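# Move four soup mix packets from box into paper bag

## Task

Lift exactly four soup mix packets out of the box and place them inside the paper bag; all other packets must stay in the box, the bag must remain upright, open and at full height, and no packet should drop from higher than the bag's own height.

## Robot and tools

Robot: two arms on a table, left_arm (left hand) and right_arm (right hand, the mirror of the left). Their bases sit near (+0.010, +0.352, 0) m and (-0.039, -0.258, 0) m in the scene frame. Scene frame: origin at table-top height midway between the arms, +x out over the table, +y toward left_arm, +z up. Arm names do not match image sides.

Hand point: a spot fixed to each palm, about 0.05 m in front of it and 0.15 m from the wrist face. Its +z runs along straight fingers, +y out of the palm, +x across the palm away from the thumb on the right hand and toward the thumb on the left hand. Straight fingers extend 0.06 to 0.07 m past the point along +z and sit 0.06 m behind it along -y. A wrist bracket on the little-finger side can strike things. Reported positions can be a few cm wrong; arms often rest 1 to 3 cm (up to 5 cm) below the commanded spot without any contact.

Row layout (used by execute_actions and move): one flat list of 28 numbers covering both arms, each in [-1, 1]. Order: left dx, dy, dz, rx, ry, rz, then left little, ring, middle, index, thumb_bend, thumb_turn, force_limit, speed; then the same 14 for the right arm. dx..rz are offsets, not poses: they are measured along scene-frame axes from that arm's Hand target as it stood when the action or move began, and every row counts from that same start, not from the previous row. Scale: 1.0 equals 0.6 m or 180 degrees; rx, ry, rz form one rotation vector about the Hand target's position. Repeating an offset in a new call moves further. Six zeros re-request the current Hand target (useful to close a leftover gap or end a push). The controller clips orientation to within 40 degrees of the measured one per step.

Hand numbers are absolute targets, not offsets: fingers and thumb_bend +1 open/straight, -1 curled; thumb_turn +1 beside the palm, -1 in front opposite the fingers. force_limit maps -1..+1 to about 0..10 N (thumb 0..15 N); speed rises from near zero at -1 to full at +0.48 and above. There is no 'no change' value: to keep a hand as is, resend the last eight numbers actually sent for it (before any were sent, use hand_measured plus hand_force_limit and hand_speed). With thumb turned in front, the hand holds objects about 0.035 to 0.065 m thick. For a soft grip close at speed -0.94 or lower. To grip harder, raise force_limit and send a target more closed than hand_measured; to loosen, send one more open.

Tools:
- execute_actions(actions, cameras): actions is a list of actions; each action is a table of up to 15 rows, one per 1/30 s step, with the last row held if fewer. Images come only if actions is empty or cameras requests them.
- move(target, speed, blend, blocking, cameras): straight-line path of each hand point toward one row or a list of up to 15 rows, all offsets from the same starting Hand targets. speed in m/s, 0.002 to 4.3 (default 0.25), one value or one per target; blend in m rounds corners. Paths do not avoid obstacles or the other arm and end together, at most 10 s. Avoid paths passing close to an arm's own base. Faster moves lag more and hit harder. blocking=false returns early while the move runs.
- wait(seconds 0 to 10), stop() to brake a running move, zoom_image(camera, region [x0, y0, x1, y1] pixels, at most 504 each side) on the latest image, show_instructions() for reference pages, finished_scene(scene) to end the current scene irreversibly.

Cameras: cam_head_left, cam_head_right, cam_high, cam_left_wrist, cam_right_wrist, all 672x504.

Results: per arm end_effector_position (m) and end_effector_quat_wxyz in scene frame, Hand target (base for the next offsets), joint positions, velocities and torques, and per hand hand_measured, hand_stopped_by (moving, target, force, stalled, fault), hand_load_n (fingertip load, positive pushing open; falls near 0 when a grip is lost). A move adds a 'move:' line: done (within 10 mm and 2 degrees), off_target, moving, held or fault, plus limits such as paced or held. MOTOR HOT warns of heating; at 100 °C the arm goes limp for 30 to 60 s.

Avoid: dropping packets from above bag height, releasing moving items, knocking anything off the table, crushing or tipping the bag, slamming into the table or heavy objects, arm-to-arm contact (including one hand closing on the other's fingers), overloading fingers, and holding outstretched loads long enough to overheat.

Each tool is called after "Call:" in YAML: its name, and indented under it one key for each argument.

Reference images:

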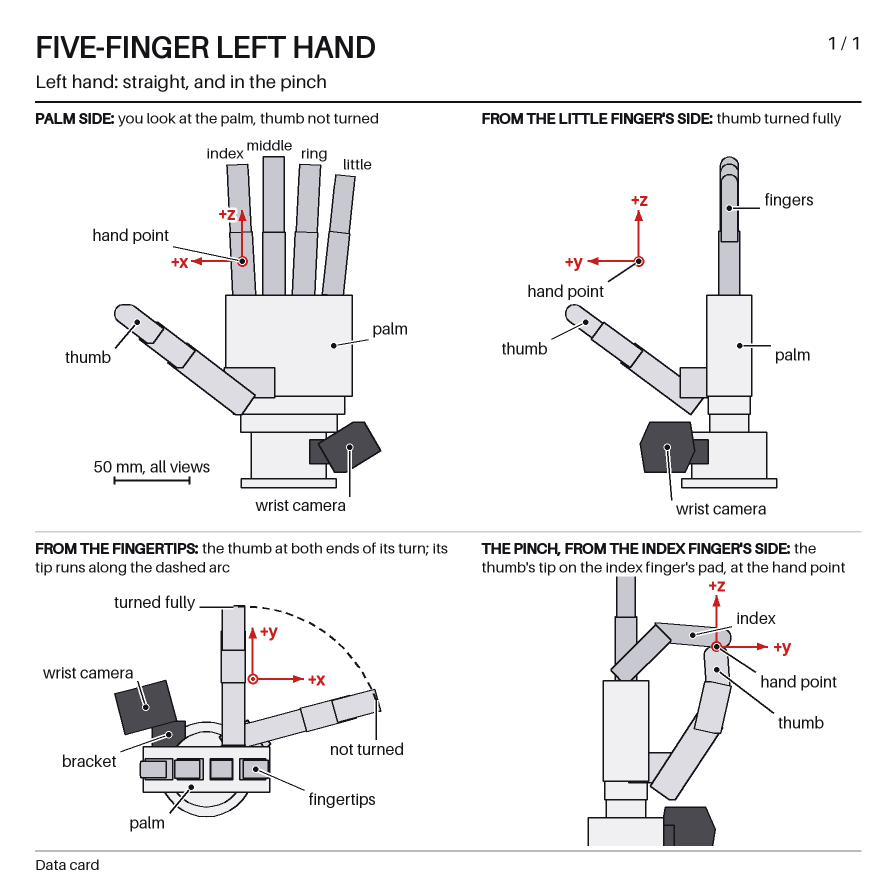

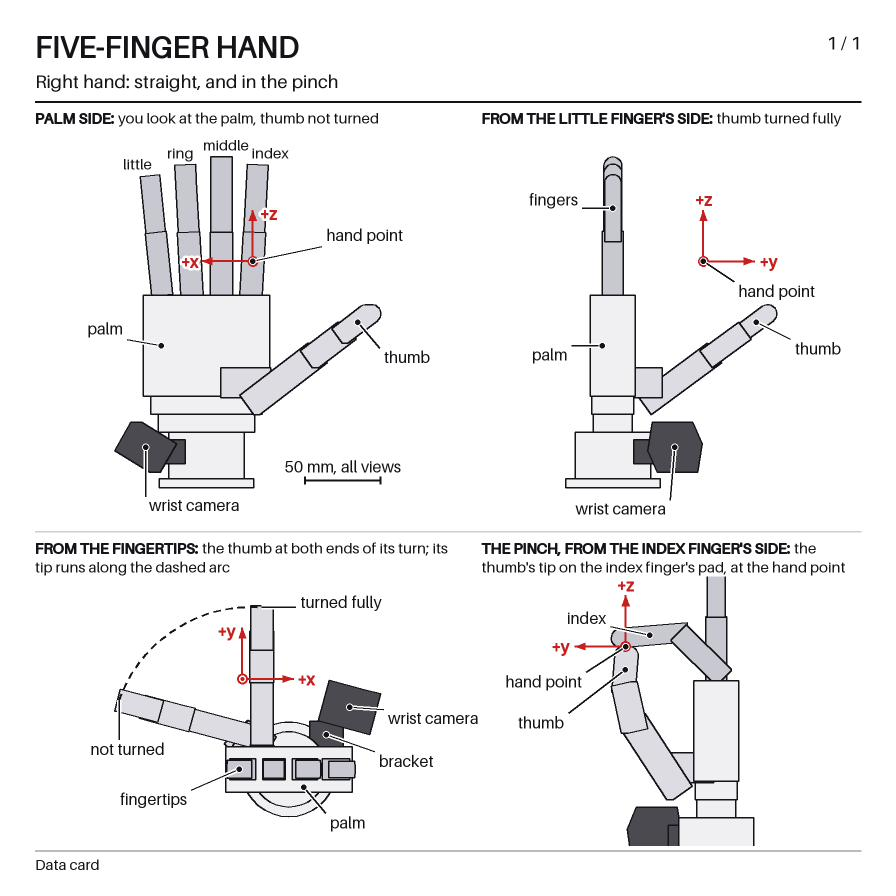

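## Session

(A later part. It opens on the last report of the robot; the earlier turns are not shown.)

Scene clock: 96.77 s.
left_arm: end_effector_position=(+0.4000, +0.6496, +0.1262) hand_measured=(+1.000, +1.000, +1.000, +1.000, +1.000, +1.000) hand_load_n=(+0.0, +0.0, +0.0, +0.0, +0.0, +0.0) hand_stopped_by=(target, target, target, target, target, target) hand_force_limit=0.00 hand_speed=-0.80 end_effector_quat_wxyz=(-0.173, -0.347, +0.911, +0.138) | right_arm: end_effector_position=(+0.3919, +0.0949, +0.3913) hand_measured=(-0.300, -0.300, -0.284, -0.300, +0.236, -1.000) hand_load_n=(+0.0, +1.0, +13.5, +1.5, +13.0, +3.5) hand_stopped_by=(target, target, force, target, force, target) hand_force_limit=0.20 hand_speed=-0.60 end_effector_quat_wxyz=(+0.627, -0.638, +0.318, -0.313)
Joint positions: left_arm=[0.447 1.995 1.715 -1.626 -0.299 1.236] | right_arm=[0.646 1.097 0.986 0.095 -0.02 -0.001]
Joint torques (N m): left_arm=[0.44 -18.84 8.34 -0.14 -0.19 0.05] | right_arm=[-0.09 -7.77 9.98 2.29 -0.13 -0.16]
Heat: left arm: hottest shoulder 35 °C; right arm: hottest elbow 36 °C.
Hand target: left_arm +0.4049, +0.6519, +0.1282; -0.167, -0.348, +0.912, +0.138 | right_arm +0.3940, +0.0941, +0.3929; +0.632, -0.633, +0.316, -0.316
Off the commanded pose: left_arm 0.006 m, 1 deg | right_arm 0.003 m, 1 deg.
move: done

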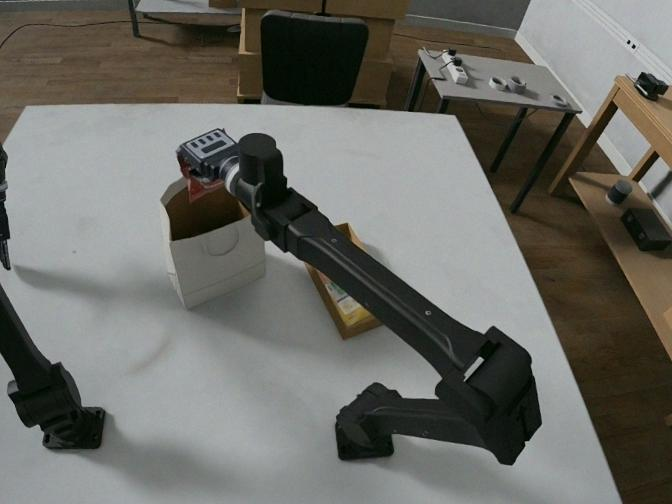

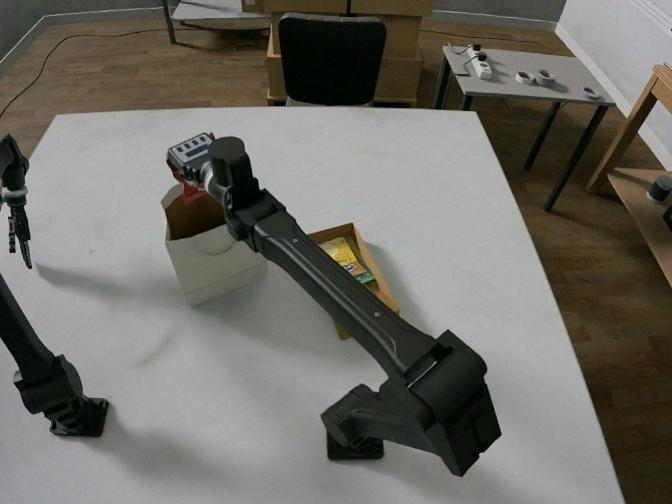

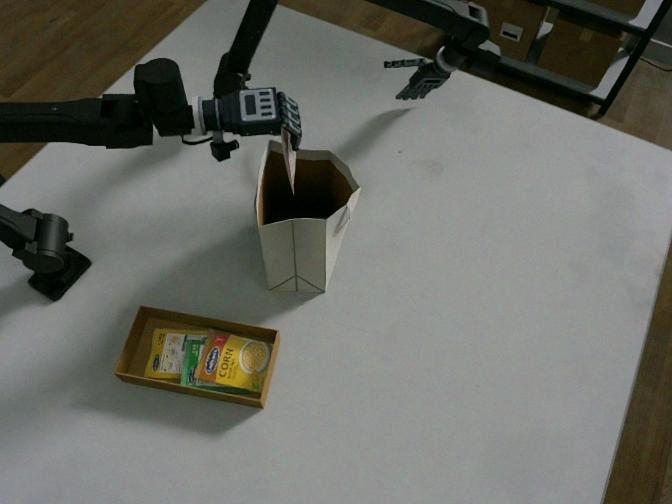

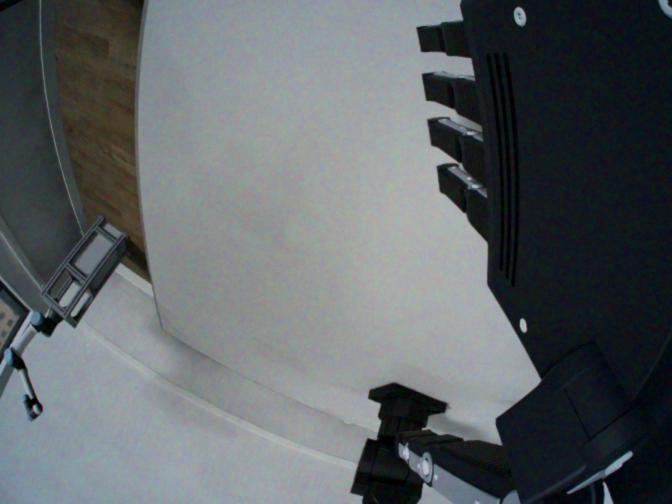

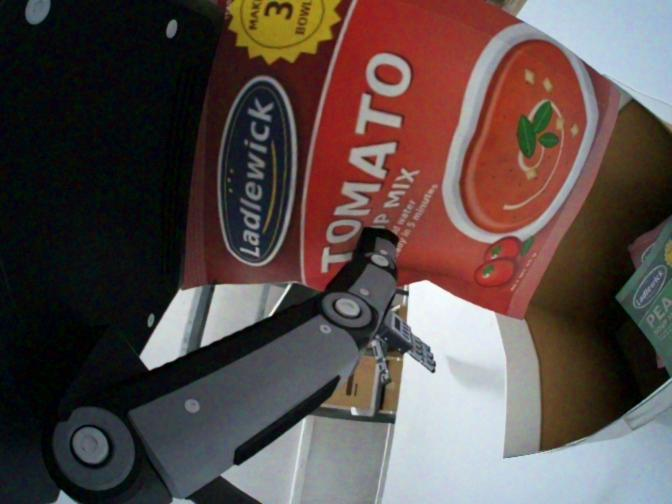

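Call:
move:
  target:
    - [0,0,0,0,0,0,1,1,1,1,1,1,0,-0.8,-0.01,0.03,-0.07,0,0,0,-0.30,-0.30,-0.30,-0.30,-0.1,-1,0.2,-0.6]
  cameras: ["all"]
  speed: 0.12

Call:
zoom_image:
  camera: "cam_high"
  region: [200, 20, 400, 300]

Call:
zoom_image:
  camera: "cam_head_right"
  region: [100, 60, 320, 310]

Scene clock: 98.27 s.
left_arm: end_effector_position=(+0.4000, +0.6496, +0.1262) hand_measured=(+1.000, +1.000, +1.000, +1.000, +1.000, +1.000) hand_load_n=(+0.0, +0.0, +0.0, +0.0, +0.0, +0.0) hand_stopped_by=(target, target, target, target, target, target) hand_force_limit=0.00 hand_speed=-0.80 end_effector_quat_wxyz=(-0.173, -0.347, +0.911, +0.138) | right_arm: end_effector_position=(+0.3879, +0.1087, +0.3508) hand_measured=(-0.300, -0.300, -0.284, -0.300, +0.236, -1.000) hand_load_n=(+0.0, +0.5, +13.5, +1.5, +13.0, +3.5) hand_stopped_by=(target, target, force, target, force, target) hand_force_limit=0.20 hand_speed=-0.60 end_effector_quat_wxyz=(+0.628, -0.637, +0.318, -0.315)
Joint positions: left_arm=[0.447 1.995 1.715 -1.626 -0.299 1.236] | right_arm=[0.685 1.131 0.9 0.218 0.022 -0.001]
Joint torques (N m): left_arm=[1.14 -19.02 8.39 -0.39 -0.27 0.05] | right_arm=[1.2 -8.35 9.89 2.32 0.13 -0.16]
Heat: left arm: hottest shoulder 35 °C; right arm: hottest elbow 36 °C.
Hand target: left_arm +0.4049, +0.6519, +0.1282; -0.167, -0.348, +0.912, +0.138 | right_arm +0.3880, +0.1121, +0.3508; +0.632, -0.633, +0.316, -0.316
Off the commanded pose: left_arm 0.006 m, 1 deg | right_arm 0.003 m, 1 deg.
move: done

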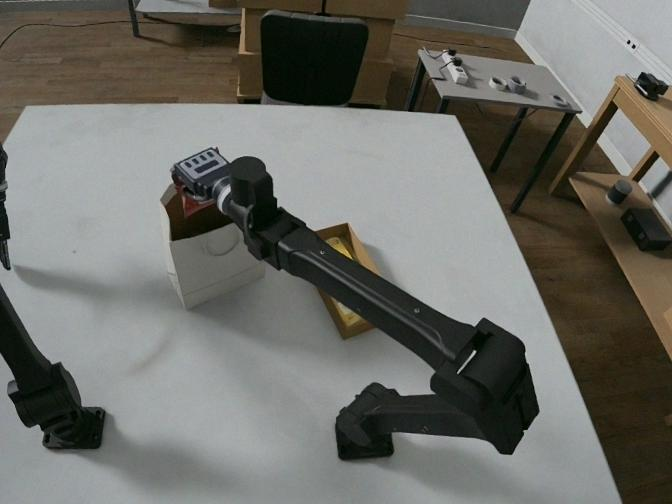

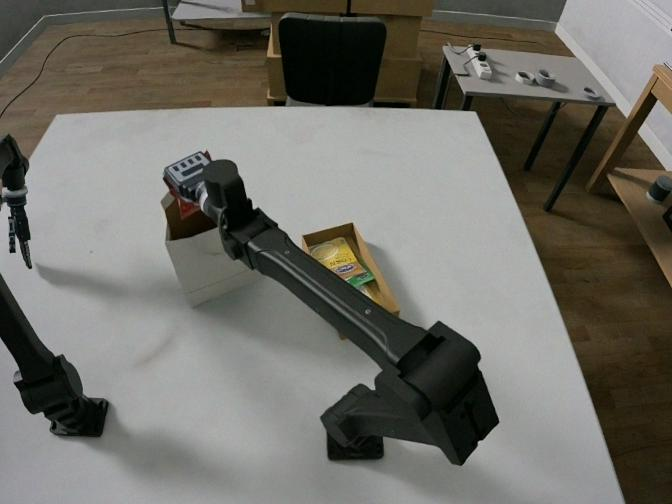

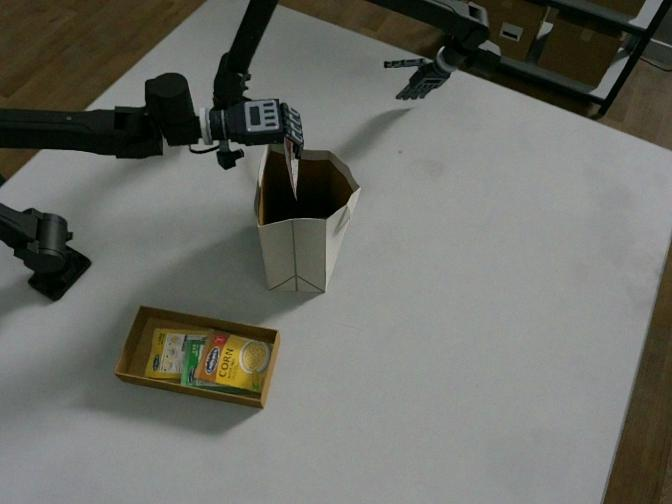

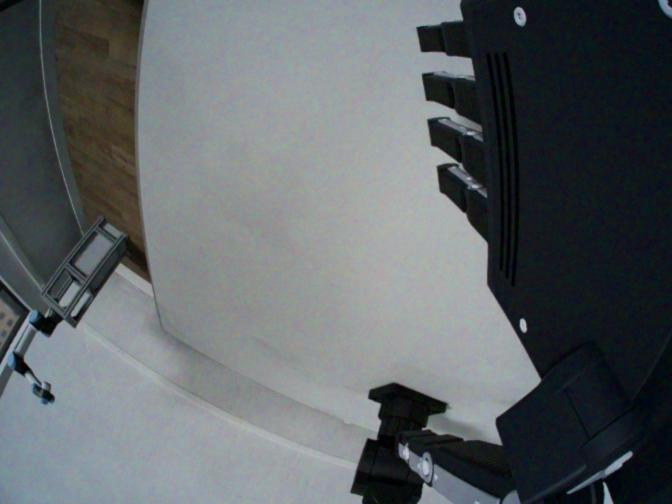

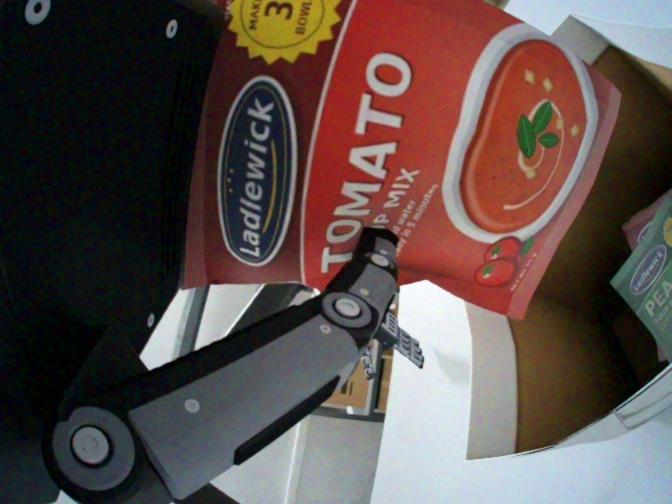

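Scaled by 1.800.

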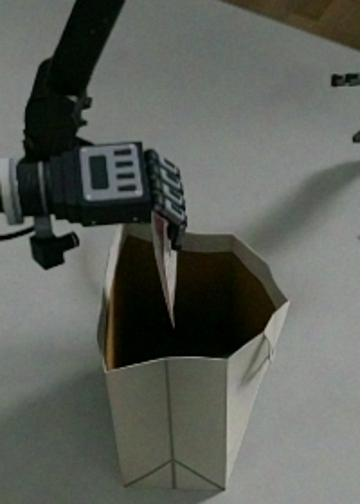

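Scaled by 2.016.

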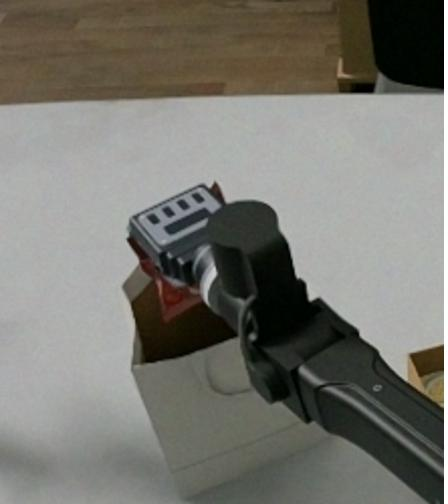

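Call:
move:
  target:
    - [0,0,0,0,0,0,1,1,1,1,1,1,0,-0.8,0.02,0.015,-0.02,0,0,0,-0.30,-0.30,-0.30,-0.30,-0.1,-1,0.2,-0.6]
    - [0,0,0,0,0,0,1,1,1,1,1,1,0,-0.8,0.02,0.015,-0.02,0,0,0,0.35,0.35,0.35,0.35,0.45,-1,0.2,-0.2]
  cameras: ["cam_head_left","cam_high","cam_right_wrist"]
  speed: 0.12

Call:
zoom_image:
  camera: "cam_high"
  region: [200, 20, 400, 300]

Scene clock: 100.33 s.
left_arm: end_effector_position=(+0.4000, +0.6496, +0.1262) hand_measured=(+1.000, +1.000, +1.000, +1.000, +1.000, +1.000) hand_load_n=(+0.0, +0.0, +0.0, +0.0, +0.0, +0.0) hand_stopped_by=(target, target, target, target, target, target) hand_force_limit=0.00 hand_speed=-0.80 end_effector_quat_wxyz=(-0.173, -0.347, +0.911, +0.138) | right_arm: end_effector_position=(+0.3989, +0.1172, +0.3365) hand_measured=(+0.350, +0.350, +0.350, +0.350, +0.450, -1.000) hand_load_n=(+0.0, +0.0, +0.0, +0.0, +0.0, +0.0) hand_stopped_by=(target, target, target, target, target, target) hand_force_limit=0.20 hand_speed=-0.20 end_effector_quat_wxyz=(+0.628, -0.637, +0.318, -0.315)
Joint positions: left_arm=[0.447 1.995 1.715 -1.626 -0.299 1.236] | right_arm=[0.685 1.182 0.9 0.267 0.022 -0.001]
Joint torques (N m): left_arm=[1.67 -19.43 7.98 -0.28 -0.25 0.06] | right_arm=[0.97 -8.82 10.36 2.18 0.1 -0.12]
Heat: left arm: hottest shoulder 35 °C; right arm: hottest elbow 36 °C.
Hand target: left_arm +0.4049, +0.6519, +0.1282; -0.167, -0.348, +0.912, +0.138 | right_arm +0.4000, +0.1210, +0.3390; +0.632, -0.633, +0.315, -0.316
Off the commanded pose: left_arm 0.006 m, 1 deg | right_arm 0.005 m, 1 deg.
move: done
Images, in order (width x height): cam_head_left 672x504, cam_high 672x504, cam_right_wrist 672x504.

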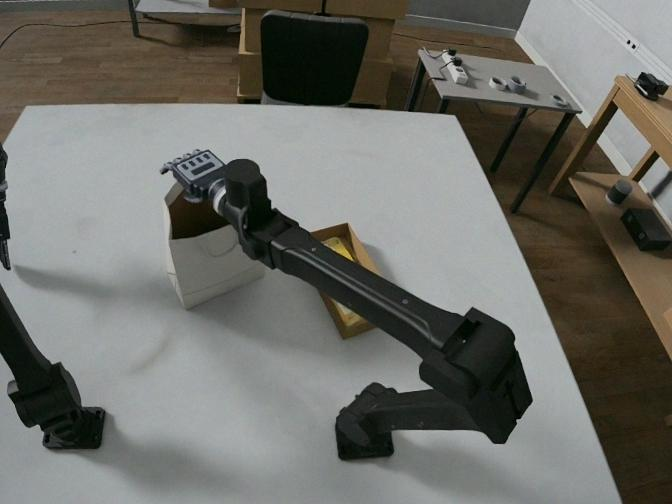

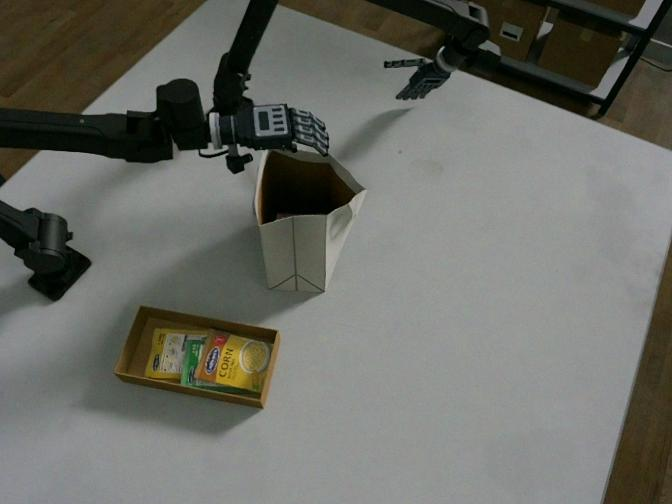

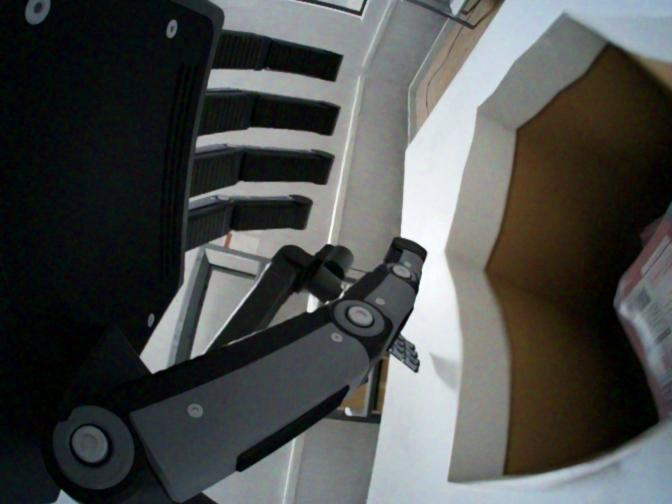

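Scaled by 1.800.

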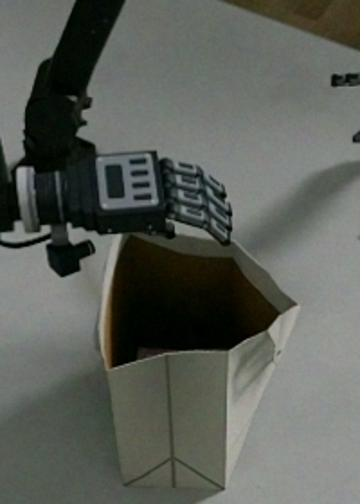

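Call:
move:
  target:
    - [0,0,0,0,0,0,1,1,1,1,1,1,0,-0.8,-0.02,-0.03,0.27,0,0,0,0.35,0.35,0.35,0.35,0.45,-1,0.2,-0.2]
    - [0,0,0,0,0,0,1,1,1,1,1,1,0,-0.8,-0.02,-0.45,0.25,-0.1468,0.3639,-0.1446,0.3,0.3,0.3,0.3,1,-1,0.0,0]
  cameras: ["all"]
  speed: [0.3,0.4]

Call:
zoom_image:
  camera: "cam_high"
  region: [110, 290, 310, 430]

Call:
zoom_image:
  camera: "cam_high"
  region: [200, 100, 400, 310]

Scene clock: 105.17 s.
left_arm: end_effector_position=(+0.4000, +0.6496, +0.1262) hand_measured=(+1.000, +1.000, +1.000, +1.000, +1.000, +1.000) hand_load_n=(+0.0, +0.0, +0.0, +0.0, +0.0, +0.0) hand_stopped_by=(target, target, target, target, target, target) hand_force_limit=0.00 hand_speed=-0.80 end_effector_quat_wxyz=(-0.173, -0.347, +0.911, +0.138) | right_arm: end_effector_position=(+0.3864, -0.1470, +0.4733) hand_measured=(+0.300, +0.300, +0.300, +0.300, +1.000, -1.000) hand_load_n=(+0.0, +0.0, +0.0, +0.0, +0.0, +0.0) hand_stopped_by=(target, target, target, target, target, target) hand_force_limit=0.00 hand_speed=0.00 end_effector_quat_wxyz=(-0.197, +0.722, -0.645, +0.153)
Joint positions: left_arm=[0.447 1.995 1.715 -1.626 -0.299 1.236] | right_arm=[0.198 1.463 2.083 -1.687 -0.001 0.065]
Joint torques (N m): left_arm=[0.09 -19.55 8.09 -0.54 -0.23 0.07] | right_arm=[0.09 -11.22 11.85 0.31 0.14 -0.22]
Heat: left arm: hottest shoulder 36 °C; right arm: hottest elbow 37 °C.
Hand target: left_arm +0.4049, +0.6519, +0.1282; -0.167, -0.348, +0.912, +0.138 | right_arm +0.3881, -0.1488, +0.4889; -0.130, +0.738, -0.652, +0.115
Off the commanded pose: left_arm 0.006 m, 1 deg | right_arm 0.016 m, 9 deg.
joint sent to its limit (right arm) — joint 4 (wrist pitch), lower limit. The joint targets are off in orientation, not in position.
move: off_target (right_arm); target 2's new numbers were sent with right_arm's hand 0.016 m and 9 deg from that target

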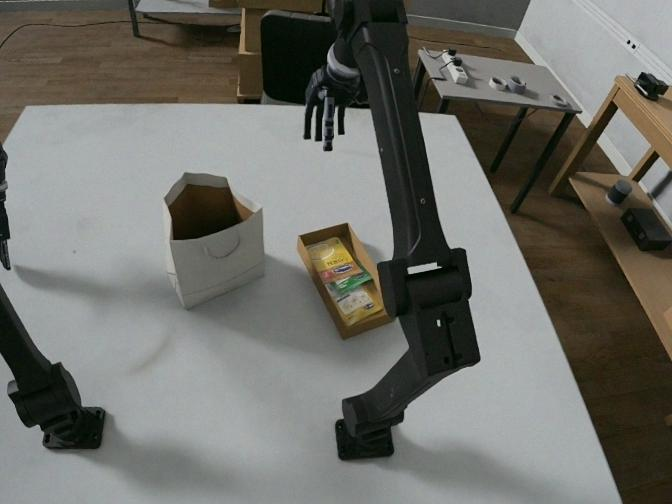

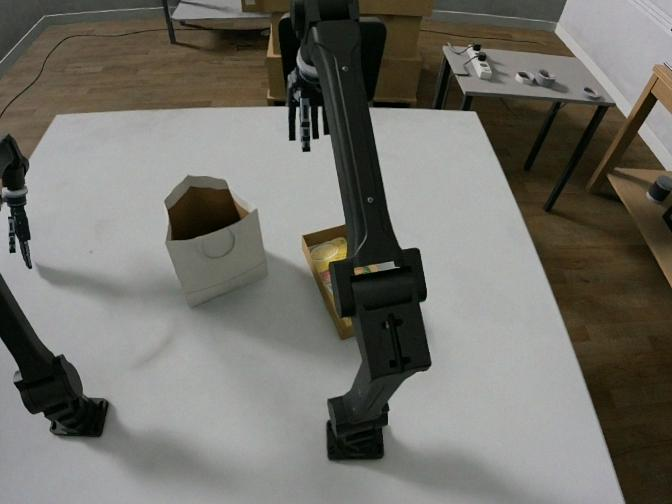

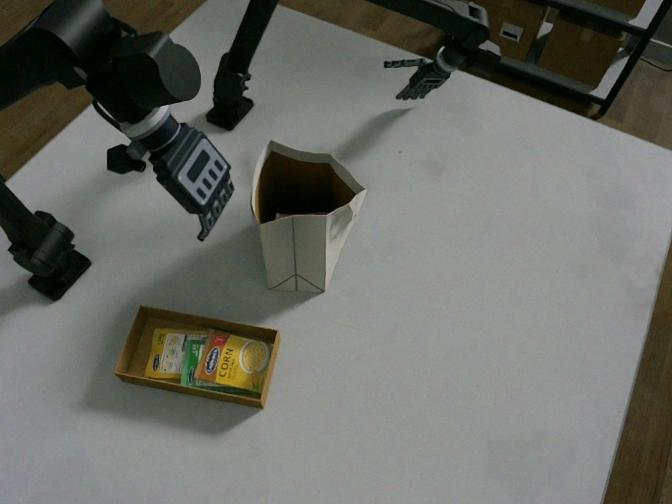

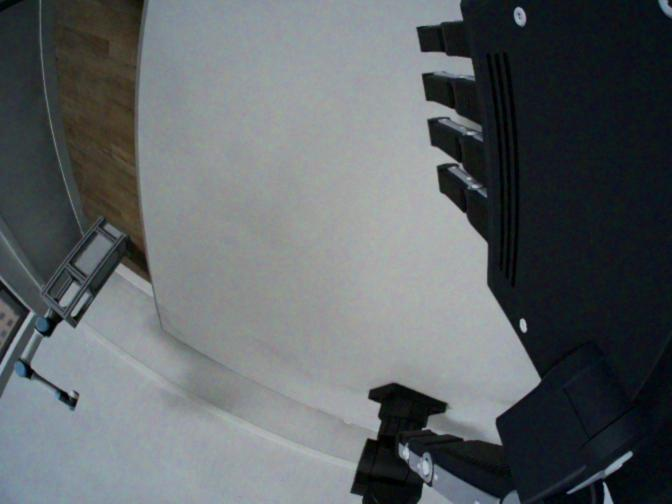

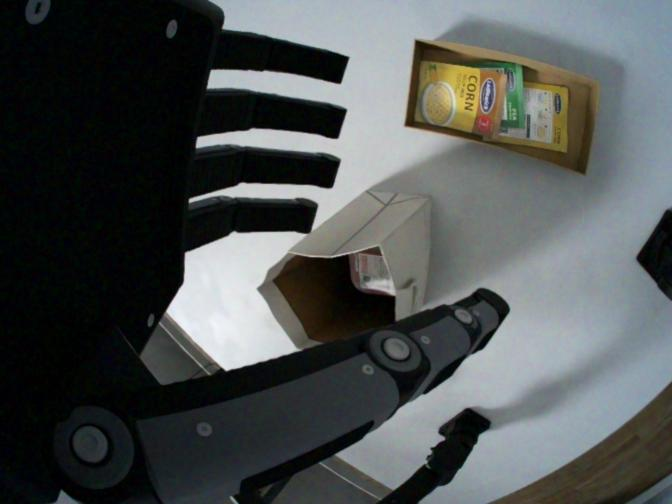

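Scaled by 2.520.

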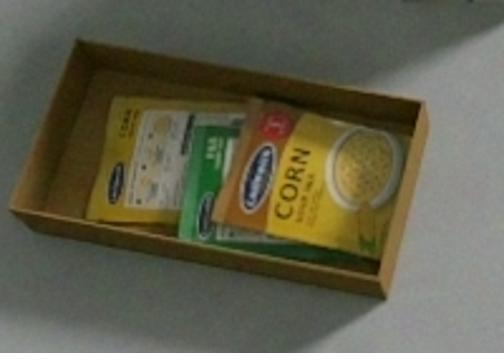

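Scaled by 2.400.

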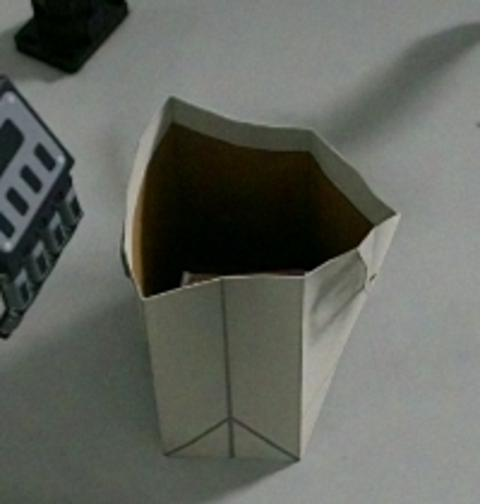

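Call:
move:
  target:
    - [0,0,0,0,0,0,1,1,1,1,1,1,0,-0.8,0.07,-0.185,-0.45,0,0,0.044,0.3,0.3,0.3,0.3,1,-1,0.0,0]
  cameras: ["all"]
  speed: [0.3]

Call:
zoom_image:
  camera: "cam_high"
  region: [110, 290, 310, 430]

Scene clock: 108.47 s.
left_arm: end_effector_position=(+0.4000, +0.6496, +0.1262) hand_measured=(+1.000, +1.000, +1.000, +1.000, +1.000, +1.000) hand_load_n=(+0.0, +0.0, +0.0, +0.0, +0.0, +0.0) hand_stopped_by=(target, target, target, target, target, target) hand_force_limit=0.00 hand_speed=-0.80 end_effector_quat_wxyz=(-0.173, -0.347, +0.911, +0.138) | right_arm: end_effector_position=(+0.4268, -0.2580, +0.2212) hand_measured=(+0.300, +0.300, +0.300, +0.300, +1.000, -1.000) hand_load_n=(+0.0, +0.0, +0.0, +0.0, +0.0, +0.0) hand_stopped_by=(target, target, target, target, target, target) hand_force_limit=0.00 hand_speed=0.00 end_effector_quat_wxyz=(-0.135, +0.780, -0.602, +0.103)
Joint positions: left_arm=[0.447 1.995 1.715 -1.626 -0.299 1.236] | right_arm=[-0.047 1.496 1.447 -1.197 -0.109 -0.307]
Joint torques (N m): left_arm=[0.62 -19.37 7.98 -0.32 -0.25 0.1] | right_arm=[0.03 -13.51 9.11 0.87 -0.21 -0.21]
Heat: left arm: hottest shoulder 36 °C; right arm: hottest elbow 37 °C.
Hand target: left_arm +0.4049, +0.6519, +0.1282; -0.167, -0.348, +0.912, +0.138 | right_arm +0.4301, -0.2600, +0.2190; -0.138, +0.782, -0.599, +0.106
Off the commanded pose: left_arm 0.006 m, 1 deg | right_arm 0.004 m, 1 deg.
move: done

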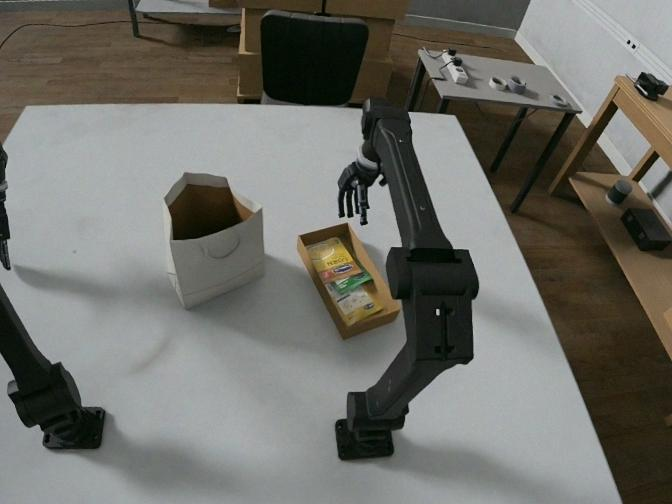

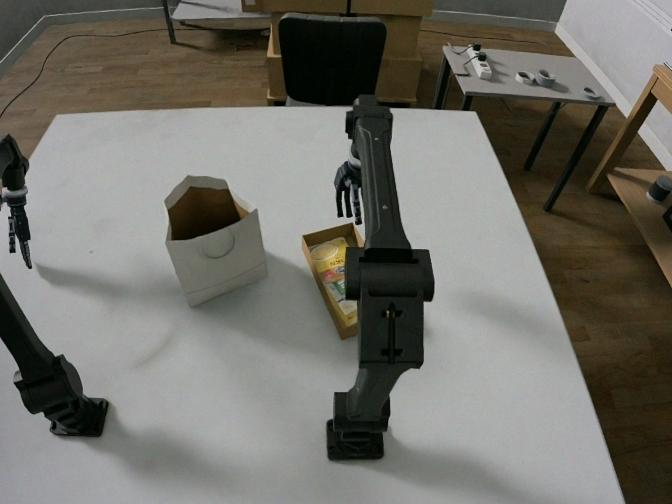

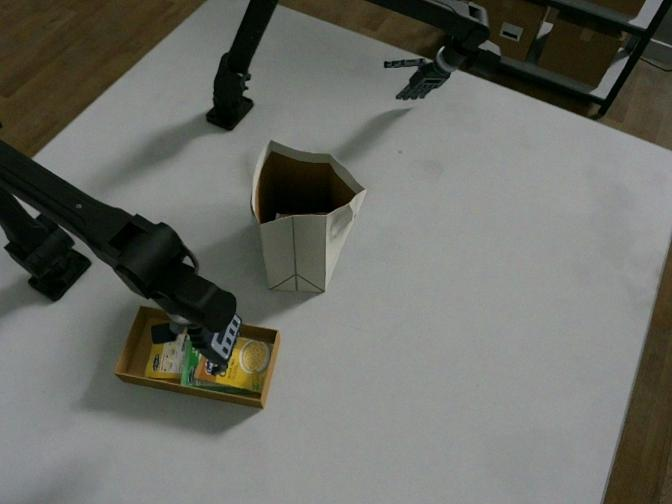

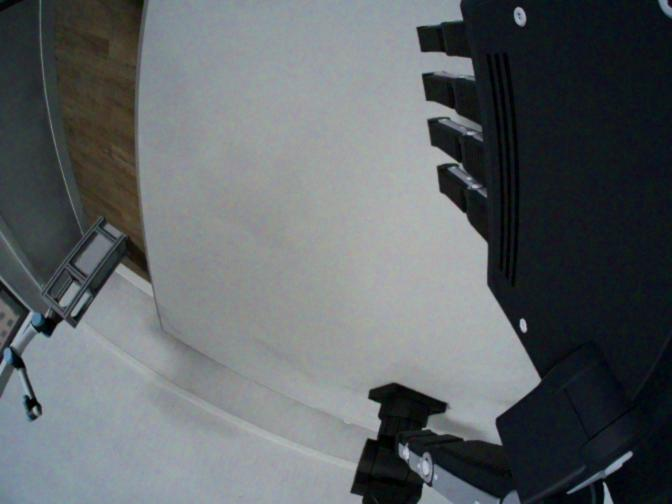

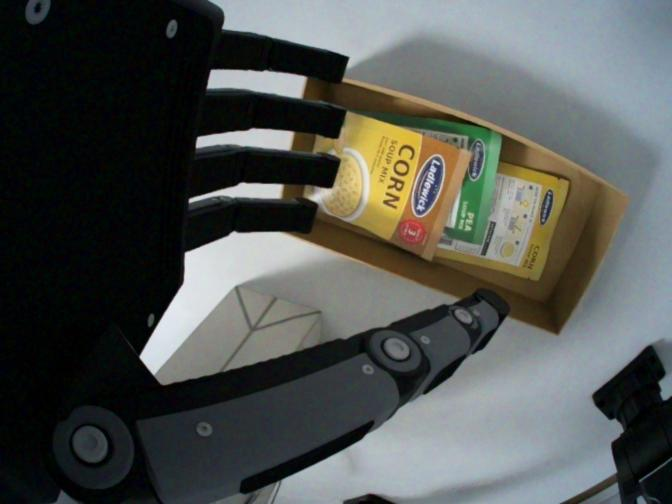

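Scaled by 2.520.

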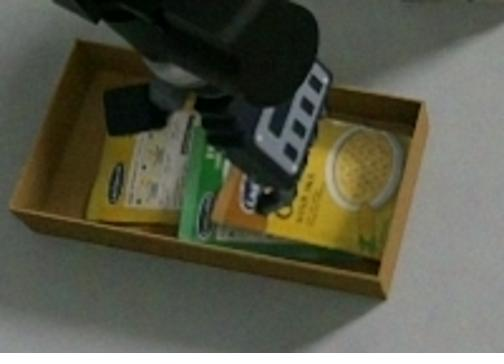

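Call:
move:
  target:
    - [0,0,0,0,0,0,1,1,1,1,1,1,0,-0.8,0.008,0.1,-0.19,0,0,-0.042,0.3,0.3,0.3,0.3,1,-1,0.0,0]
  cameras: ["cam_high","cam_right_wrist"]
  speed: [0.25]

Call:
zoom_image:
  camera: "cam_high"
  region: [110, 290, 310, 430]

Scene clock: 111.70 s.
left_arm: end_effector_position=(+0.4000, +0.6496, +0.1262) hand_measured=(+1.000, +1.000, +1.000, +1.000, +1.000, +1.000) hand_load_n=(+0.0, +0.0, +0.0, +0.0, -0.5, +0.0) hand_stopped_by=(target, target, target, target, target, target) hand_force_limit=0.00 hand_speed=-0.80 end_effector_quat_wxyz=(-0.173, -0.347, +0.911, +0.138) | right_arm: end_effector_position=(+0.4335, -0.2015, +0.1117) hand_measured=(+0.300, +0.300, +0.300, +0.300, +1.000, -1.000) hand_load_n=(+0.0, +0.0, +0.0, +0.0, +0.0, +0.0) hand_stopped_by=(target, target, target, target, target, target) hand_force_limit=0.00 hand_speed=0.00 end_effector_quat_wxyz=(-0.132, +0.742, -0.647, +0.115)
Joint positions: left_arm=[0.447 1.995 1.715 -1.626 -0.299 1.236] | right_arm=[0.075 1.547 1.209 -0.881 -0.028 -0.078]
Joint torques (N m): left_arm=[0.5 -19.08 8.34 -0.49 -0.29 0.05] | right_arm=[0.62 -13.33 8.4 0.85 0.12 -0.05]
Heat: left arm: hottest shoulder 36 °C; right arm: hottest elbow 37 °C.
Hand target: left_arm +0.4049, +0.6519, +0.1282; -0.167, -0.348, +0.912, +0.138 | right_arm +0.4348, -0.1999, +0.1048; -0.131, +0.741, -0.649, +0.115
Off the commanded pose: left_arm 0.006 m, 1 deg | right_arm 0.007 m, 0 deg.
move: done
Images, in order (width x height): cam_high 672x504, cam_right_wrist 672x504.

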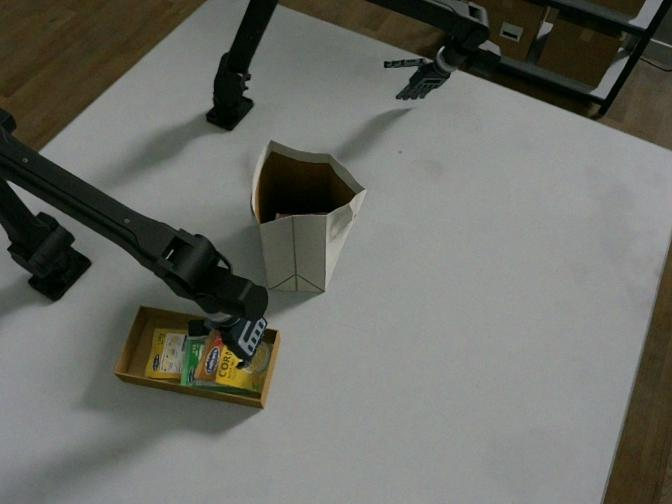

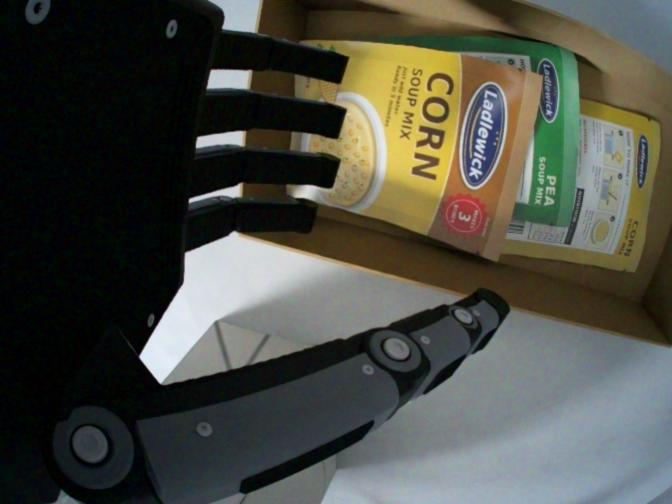

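Scaled by 2.520.

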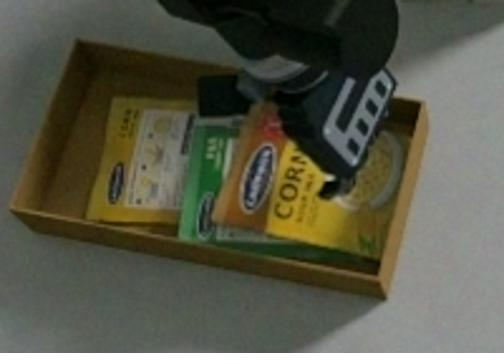

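Call:
move:
  target:
    - [0,0,0,0,0,0,1,1,1,1,1,1,0,-0.8,0.0,0.0,-0.05,0,0,0.01,0.3,0.3,0.3,0.3,1,-1,0.0,0]
  cameras: ["cam_right_wrist"]
  speed: [0.12]

Scene clock: 114.40 s.
left_arm: end_effector_position=(+0.4000, +0.6496, +0.1262) hand_measured=(+1.000, +1.000, +1.000, +1.000, +1.000, +1.000) hand_load_n=(+0.0, +0.5, +0.0, +0.0, +0.0, +0.0) hand_stopped_by=(target, target, target, target, target, target) hand_force_limit=0.00 hand_speed=-0.80 end_effector_quat_wxyz=(-0.173, -0.347, +0.911, +0.138) | right_arm: end_effector_position=(+0.4352, -0.2014, +0.0846) hand_measured=(+0.300, +0.300, +0.300, +0.300, +1.000, -1.000) hand_load_n=(+0.0, +0.0, +0.0, +0.0, +0.0, +0.0) hand_stopped_by=(target, target, target, target, target, target) hand_force_limit=0.00 hand_speed=0.00 end_effector_quat_wxyz=(-0.135, +0.746, -0.641, +0.117)
Joint positions: left_arm=[0.447 1.995 1.715 -1.626 -0.299 1.236] | right_arm=[0.075 1.575 1.166 -0.804 -0.032 -0.09]
Joint torques (N m): left_arm=[0.56 -19.6 8.17 -0.31 -0.21 0.1] | right_arm=[0.56 -13.33 8.08 0.92 -0.13 -0.21]
Heat: left arm: hottest shoulder 36 °C; right arm: hottest elbow 37 °C.
Hand target: left_arm +0.4049, +0.6519, +0.1282; -0.167, -0.348, +0.912, +0.138 | right_arm +0.4347, -0.2000, +0.0749; -0.132, +0.751, -0.638, +0.113
Off the commanded pose: left_arm 0.006 m, 1 deg | right_arm 0.010 m, 1 deg.
move: done
Images, in order (width x height): cam_right_wrist 672x504.

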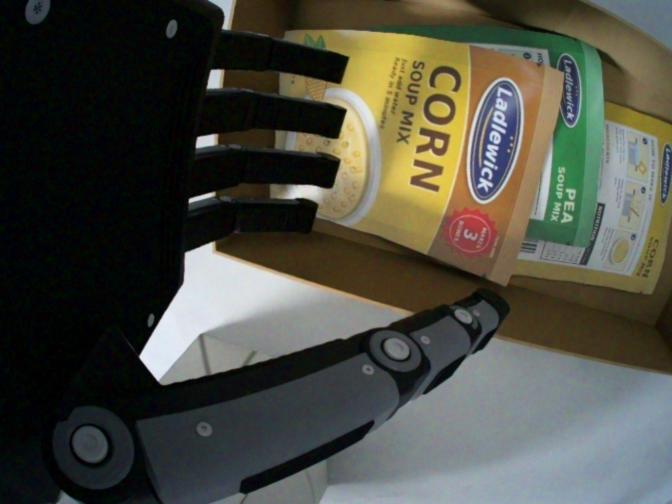

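Call:
move:
  target:
    - [0,0,0,0,0,0,1,1,1,1,1,1,0,-0.8,0.0,0.0,-0.025,0,0,0,0.3,0.3,0.3,0.3,1,-1,0.0,0]
    - [0,0,0,0,0,0,1,1,1,1,1,1,0,-0.8,-0.067,-0.01,-0.028,0,0,0,0.3,0.3,0.3,0.3,1,-1,0.0,0]
  cameras: ["cam_right_wrist"]
  speed: [0.12,0.1]

Scene clock: 116.77 s.
left_arm: end_effector_position=(+0.4000, +0.6496, +0.1262) hand_measured=(+1.000, +1.000, +1.000, +1.000, +1.000, +1.000) hand_load_n=(+0.0, +0.0, +0.0, +0.0, +0.0, +0.0) hand_stopped_by=(target, target, target, target, target, target) hand_force_limit=0.00 hand_speed=-0.80 end_effector_quat_wxyz=(-0.173, -0.347, +0.911, +0.138) | right_arm: end_effector_position=(+0.4014, -0.2027, +0.0667) hand_measured=(+0.300, +0.300, +0.300, +0.300, +1.000, -1.000) hand_load_n=(+0.0, +0.0, +0.0, +0.0, +0.0, +0.0) hand_stopped_by=(target, target, target, target, target, target) hand_force_limit=0.00 hand_speed=0.00 end_effector_quat_wxyz=(-0.138, +0.748, -0.638, +0.118)
Joint positions: left_arm=[0.447 1.995 1.715 -1.626 -0.299 1.236] | right_arm=[0.075 1.509 1.037 -0.735 -0.037 -0.098]
Joint torques (N m): left_arm=[1.49 -19.55 8.27 -0.46 -0.24 0.07] | right_arm=[-0.03 -12.86 6.93 0.68 -0.07 -0.22]
Heat: left arm: hottest shoulder 36 °C; right arm: hottest elbow 37 °C.
Hand target: left_arm +0.4049, +0.6519, +0.1282; -0.167, -0.348, +0.912, +0.138 | right_arm +0.3947, -0.2059, +0.0582; -0.132, +0.751, -0.638, +0.113
Off the commanded pose: left_arm 0.006 m, 1 deg | right_arm 0.012 m, 1 deg.
move: off_target (right_arm)
Images, in order (width x height): cam_right_wrist 672x504.

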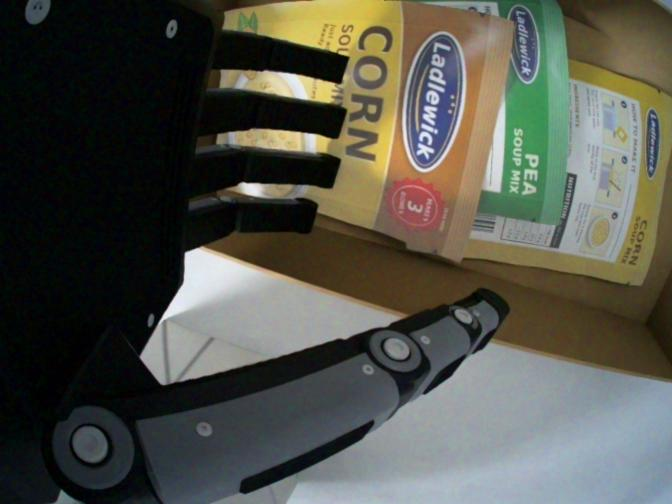

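Call:
move:
  target:
    - [0,0,0,0,0,0,1,1,1,1,1,1,0,-0.8,0.03,0.0,0,0,0,0,0.3,0.3,0.3,0.3,1,-1,0.0,0]
    - [0,0,0,0,0,0,1,1,1,1,1,1,0,-0.8,0.03,0.0,-0.03,0,0,0,0.3,0.3,0.3,0.3,1,-1,0.0,0]
  cameras: ["cam_right_wrist"]
  speed: [0.12,0.1]

Scene clock: 118.37 s.
left_arm: end_effector_position=(+0.4000, +0.6496, +0.1262) hand_measured=(+1.000, +1.000, +1.000, +1.000, +1.000, +1.000) hand_load_n=(+0.0, +0.0, +0.0, +0.0, +0.0, +0.0) hand_stopped_by=(target, target, target, target, target, target) hand_force_limit=0.00 hand_speed=-0.80 end_effector_quat_wxyz=(-0.173, -0.347, +0.911, +0.138) | right_arm: end_effector_position=(+0.4099, -0.2019, +0.0596) hand_measured=(+0.300, +0.300, +0.300, +0.300, +1.000, -1.000) hand_load_n=(+0.0, -2.0, -3.0, +0.0, +0.0, +0.0) hand_stopped_by=(target, target, target, target, target, target) hand_force_limit=0.00 hand_speed=0.00 end_effector_quat_wxyz=(-0.143, +0.748, -0.636, +0.122)
Joint positions: left_arm=[0.447 1.995 1.715 -1.626 -0.299 1.236] | right_arm=[0.075 1.532 1.04 -0.702 -0.04 -0.1]
Joint torques (N m): left_arm=[1.55 -19.37 7.99 -0.25 -0.19 0.05] | right_arm=[-0.15 -8.88 8.49 1.14 0 -0.22]
Heat: left arm: hottest shoulder 36 °C; right arm: hottest elbow 37 °C.
Hand target: left_arm +0.4049, +0.6519, +0.1282; -0.167, -0.348, +0.912, +0.138 | right_arm +0.4125, -0.2059, +0.0400; -0.132, +0.751, -0.638, +0.112
Off the commanded pose: left_arm 0.006 m, 1 deg | right_arm 0.020 m, 2 deg.
move: off_target (right_arm)
Images, in order (width x height): cam_right_wrist 672x504.

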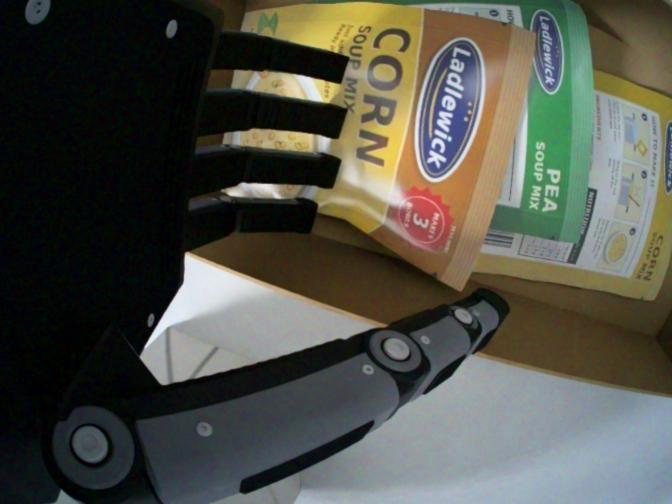

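Call:
move:
  target:
    - [0,0,0,0,0,0,1,1,1,1,1,1,0,-0.8,-0.117,-0.019,0.008,0,0,0,0.3,0.3,0.3,0.3,1,-1,0.0,0]
  cameras: ["cam_right_wrist","cam_high"]
  speed: 0.1

Call:
zoom_image:
  camera: "cam_high"
  region: [110, 290, 310, 430]

Scene clock: 119.77 s.
left_arm: end_effector_position=(+0.4000, +0.6496, +0.1262) hand_measured=(+1.000, +1.000, +1.000, +1.000, +1.000, +1.000) hand_load_n=(+0.0, +0.0, +0.0, +0.0, -0.5, +0.0) hand_stopped_by=(target, target, target, target, target, target) hand_force_limit=0.00 hand_speed=-0.80 end_effector_quat_wxyz=(-0.173, -0.347, +0.911, +0.138) | right_arm: end_effector_position=(+0.3598, -0.2100, +0.0627) hand_measured=(+0.300, +0.300, +0.300, +0.300, +1.000, -1.000) hand_load_n=(+0.0, +0.0, +0.0, +0.0, +0.0, +0.0) hand_stopped_by=(target, target, target, target, target, target) hand_force_limit=0.00 hand_speed=0.00 end_effector_quat_wxyz=(-0.152, +0.749, -0.632, +0.130)
Joint positions: left_arm=[0.447 1.995 1.715 -1.626 -0.299 1.236] | right_arm=[0.061 1.385 0.889 -0.673 -0.049 -0.12]
Joint torques (N m): left_arm=[0.21 -19.02 8.31 -0.57 -0.23 0.06] | right_arm=[-0.62 -9.29 5.87 0.08 0.05 -0.22]
Heat: left arm: hottest shoulder 36 °C; right arm: hottest elbow 37 °C.
Hand target: left_arm +0.4049, +0.6519, +0.1282; -0.167, -0.348, +0.912, +0.138 | right_arm +0.3424, -0.2174, +0.0448; -0.132, +0.751, -0.638, +0.112
Off the commanded pose: left_arm 0.006 m, 1 deg | right_arm 0.026 m, 3 deg.
move: off_target (right_arm)
Images, in order (width x height): cam_high 672x504, cam_right_wrist 672x504.

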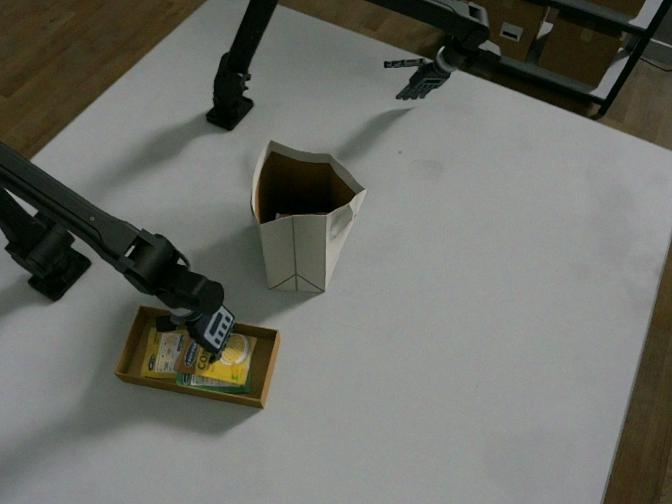

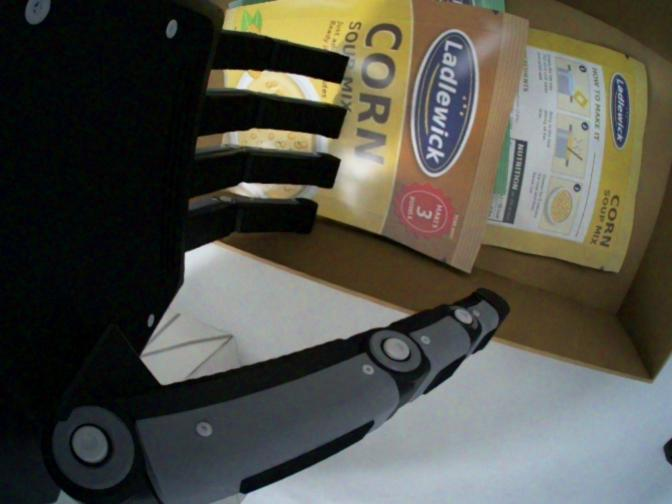

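Scaled by 2.520.

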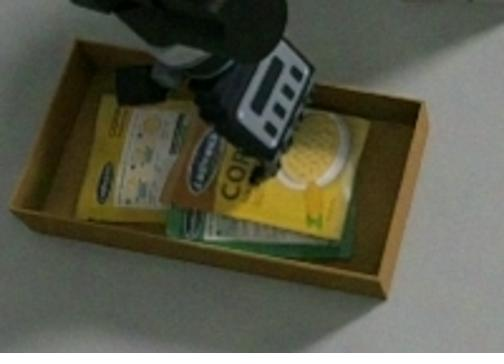

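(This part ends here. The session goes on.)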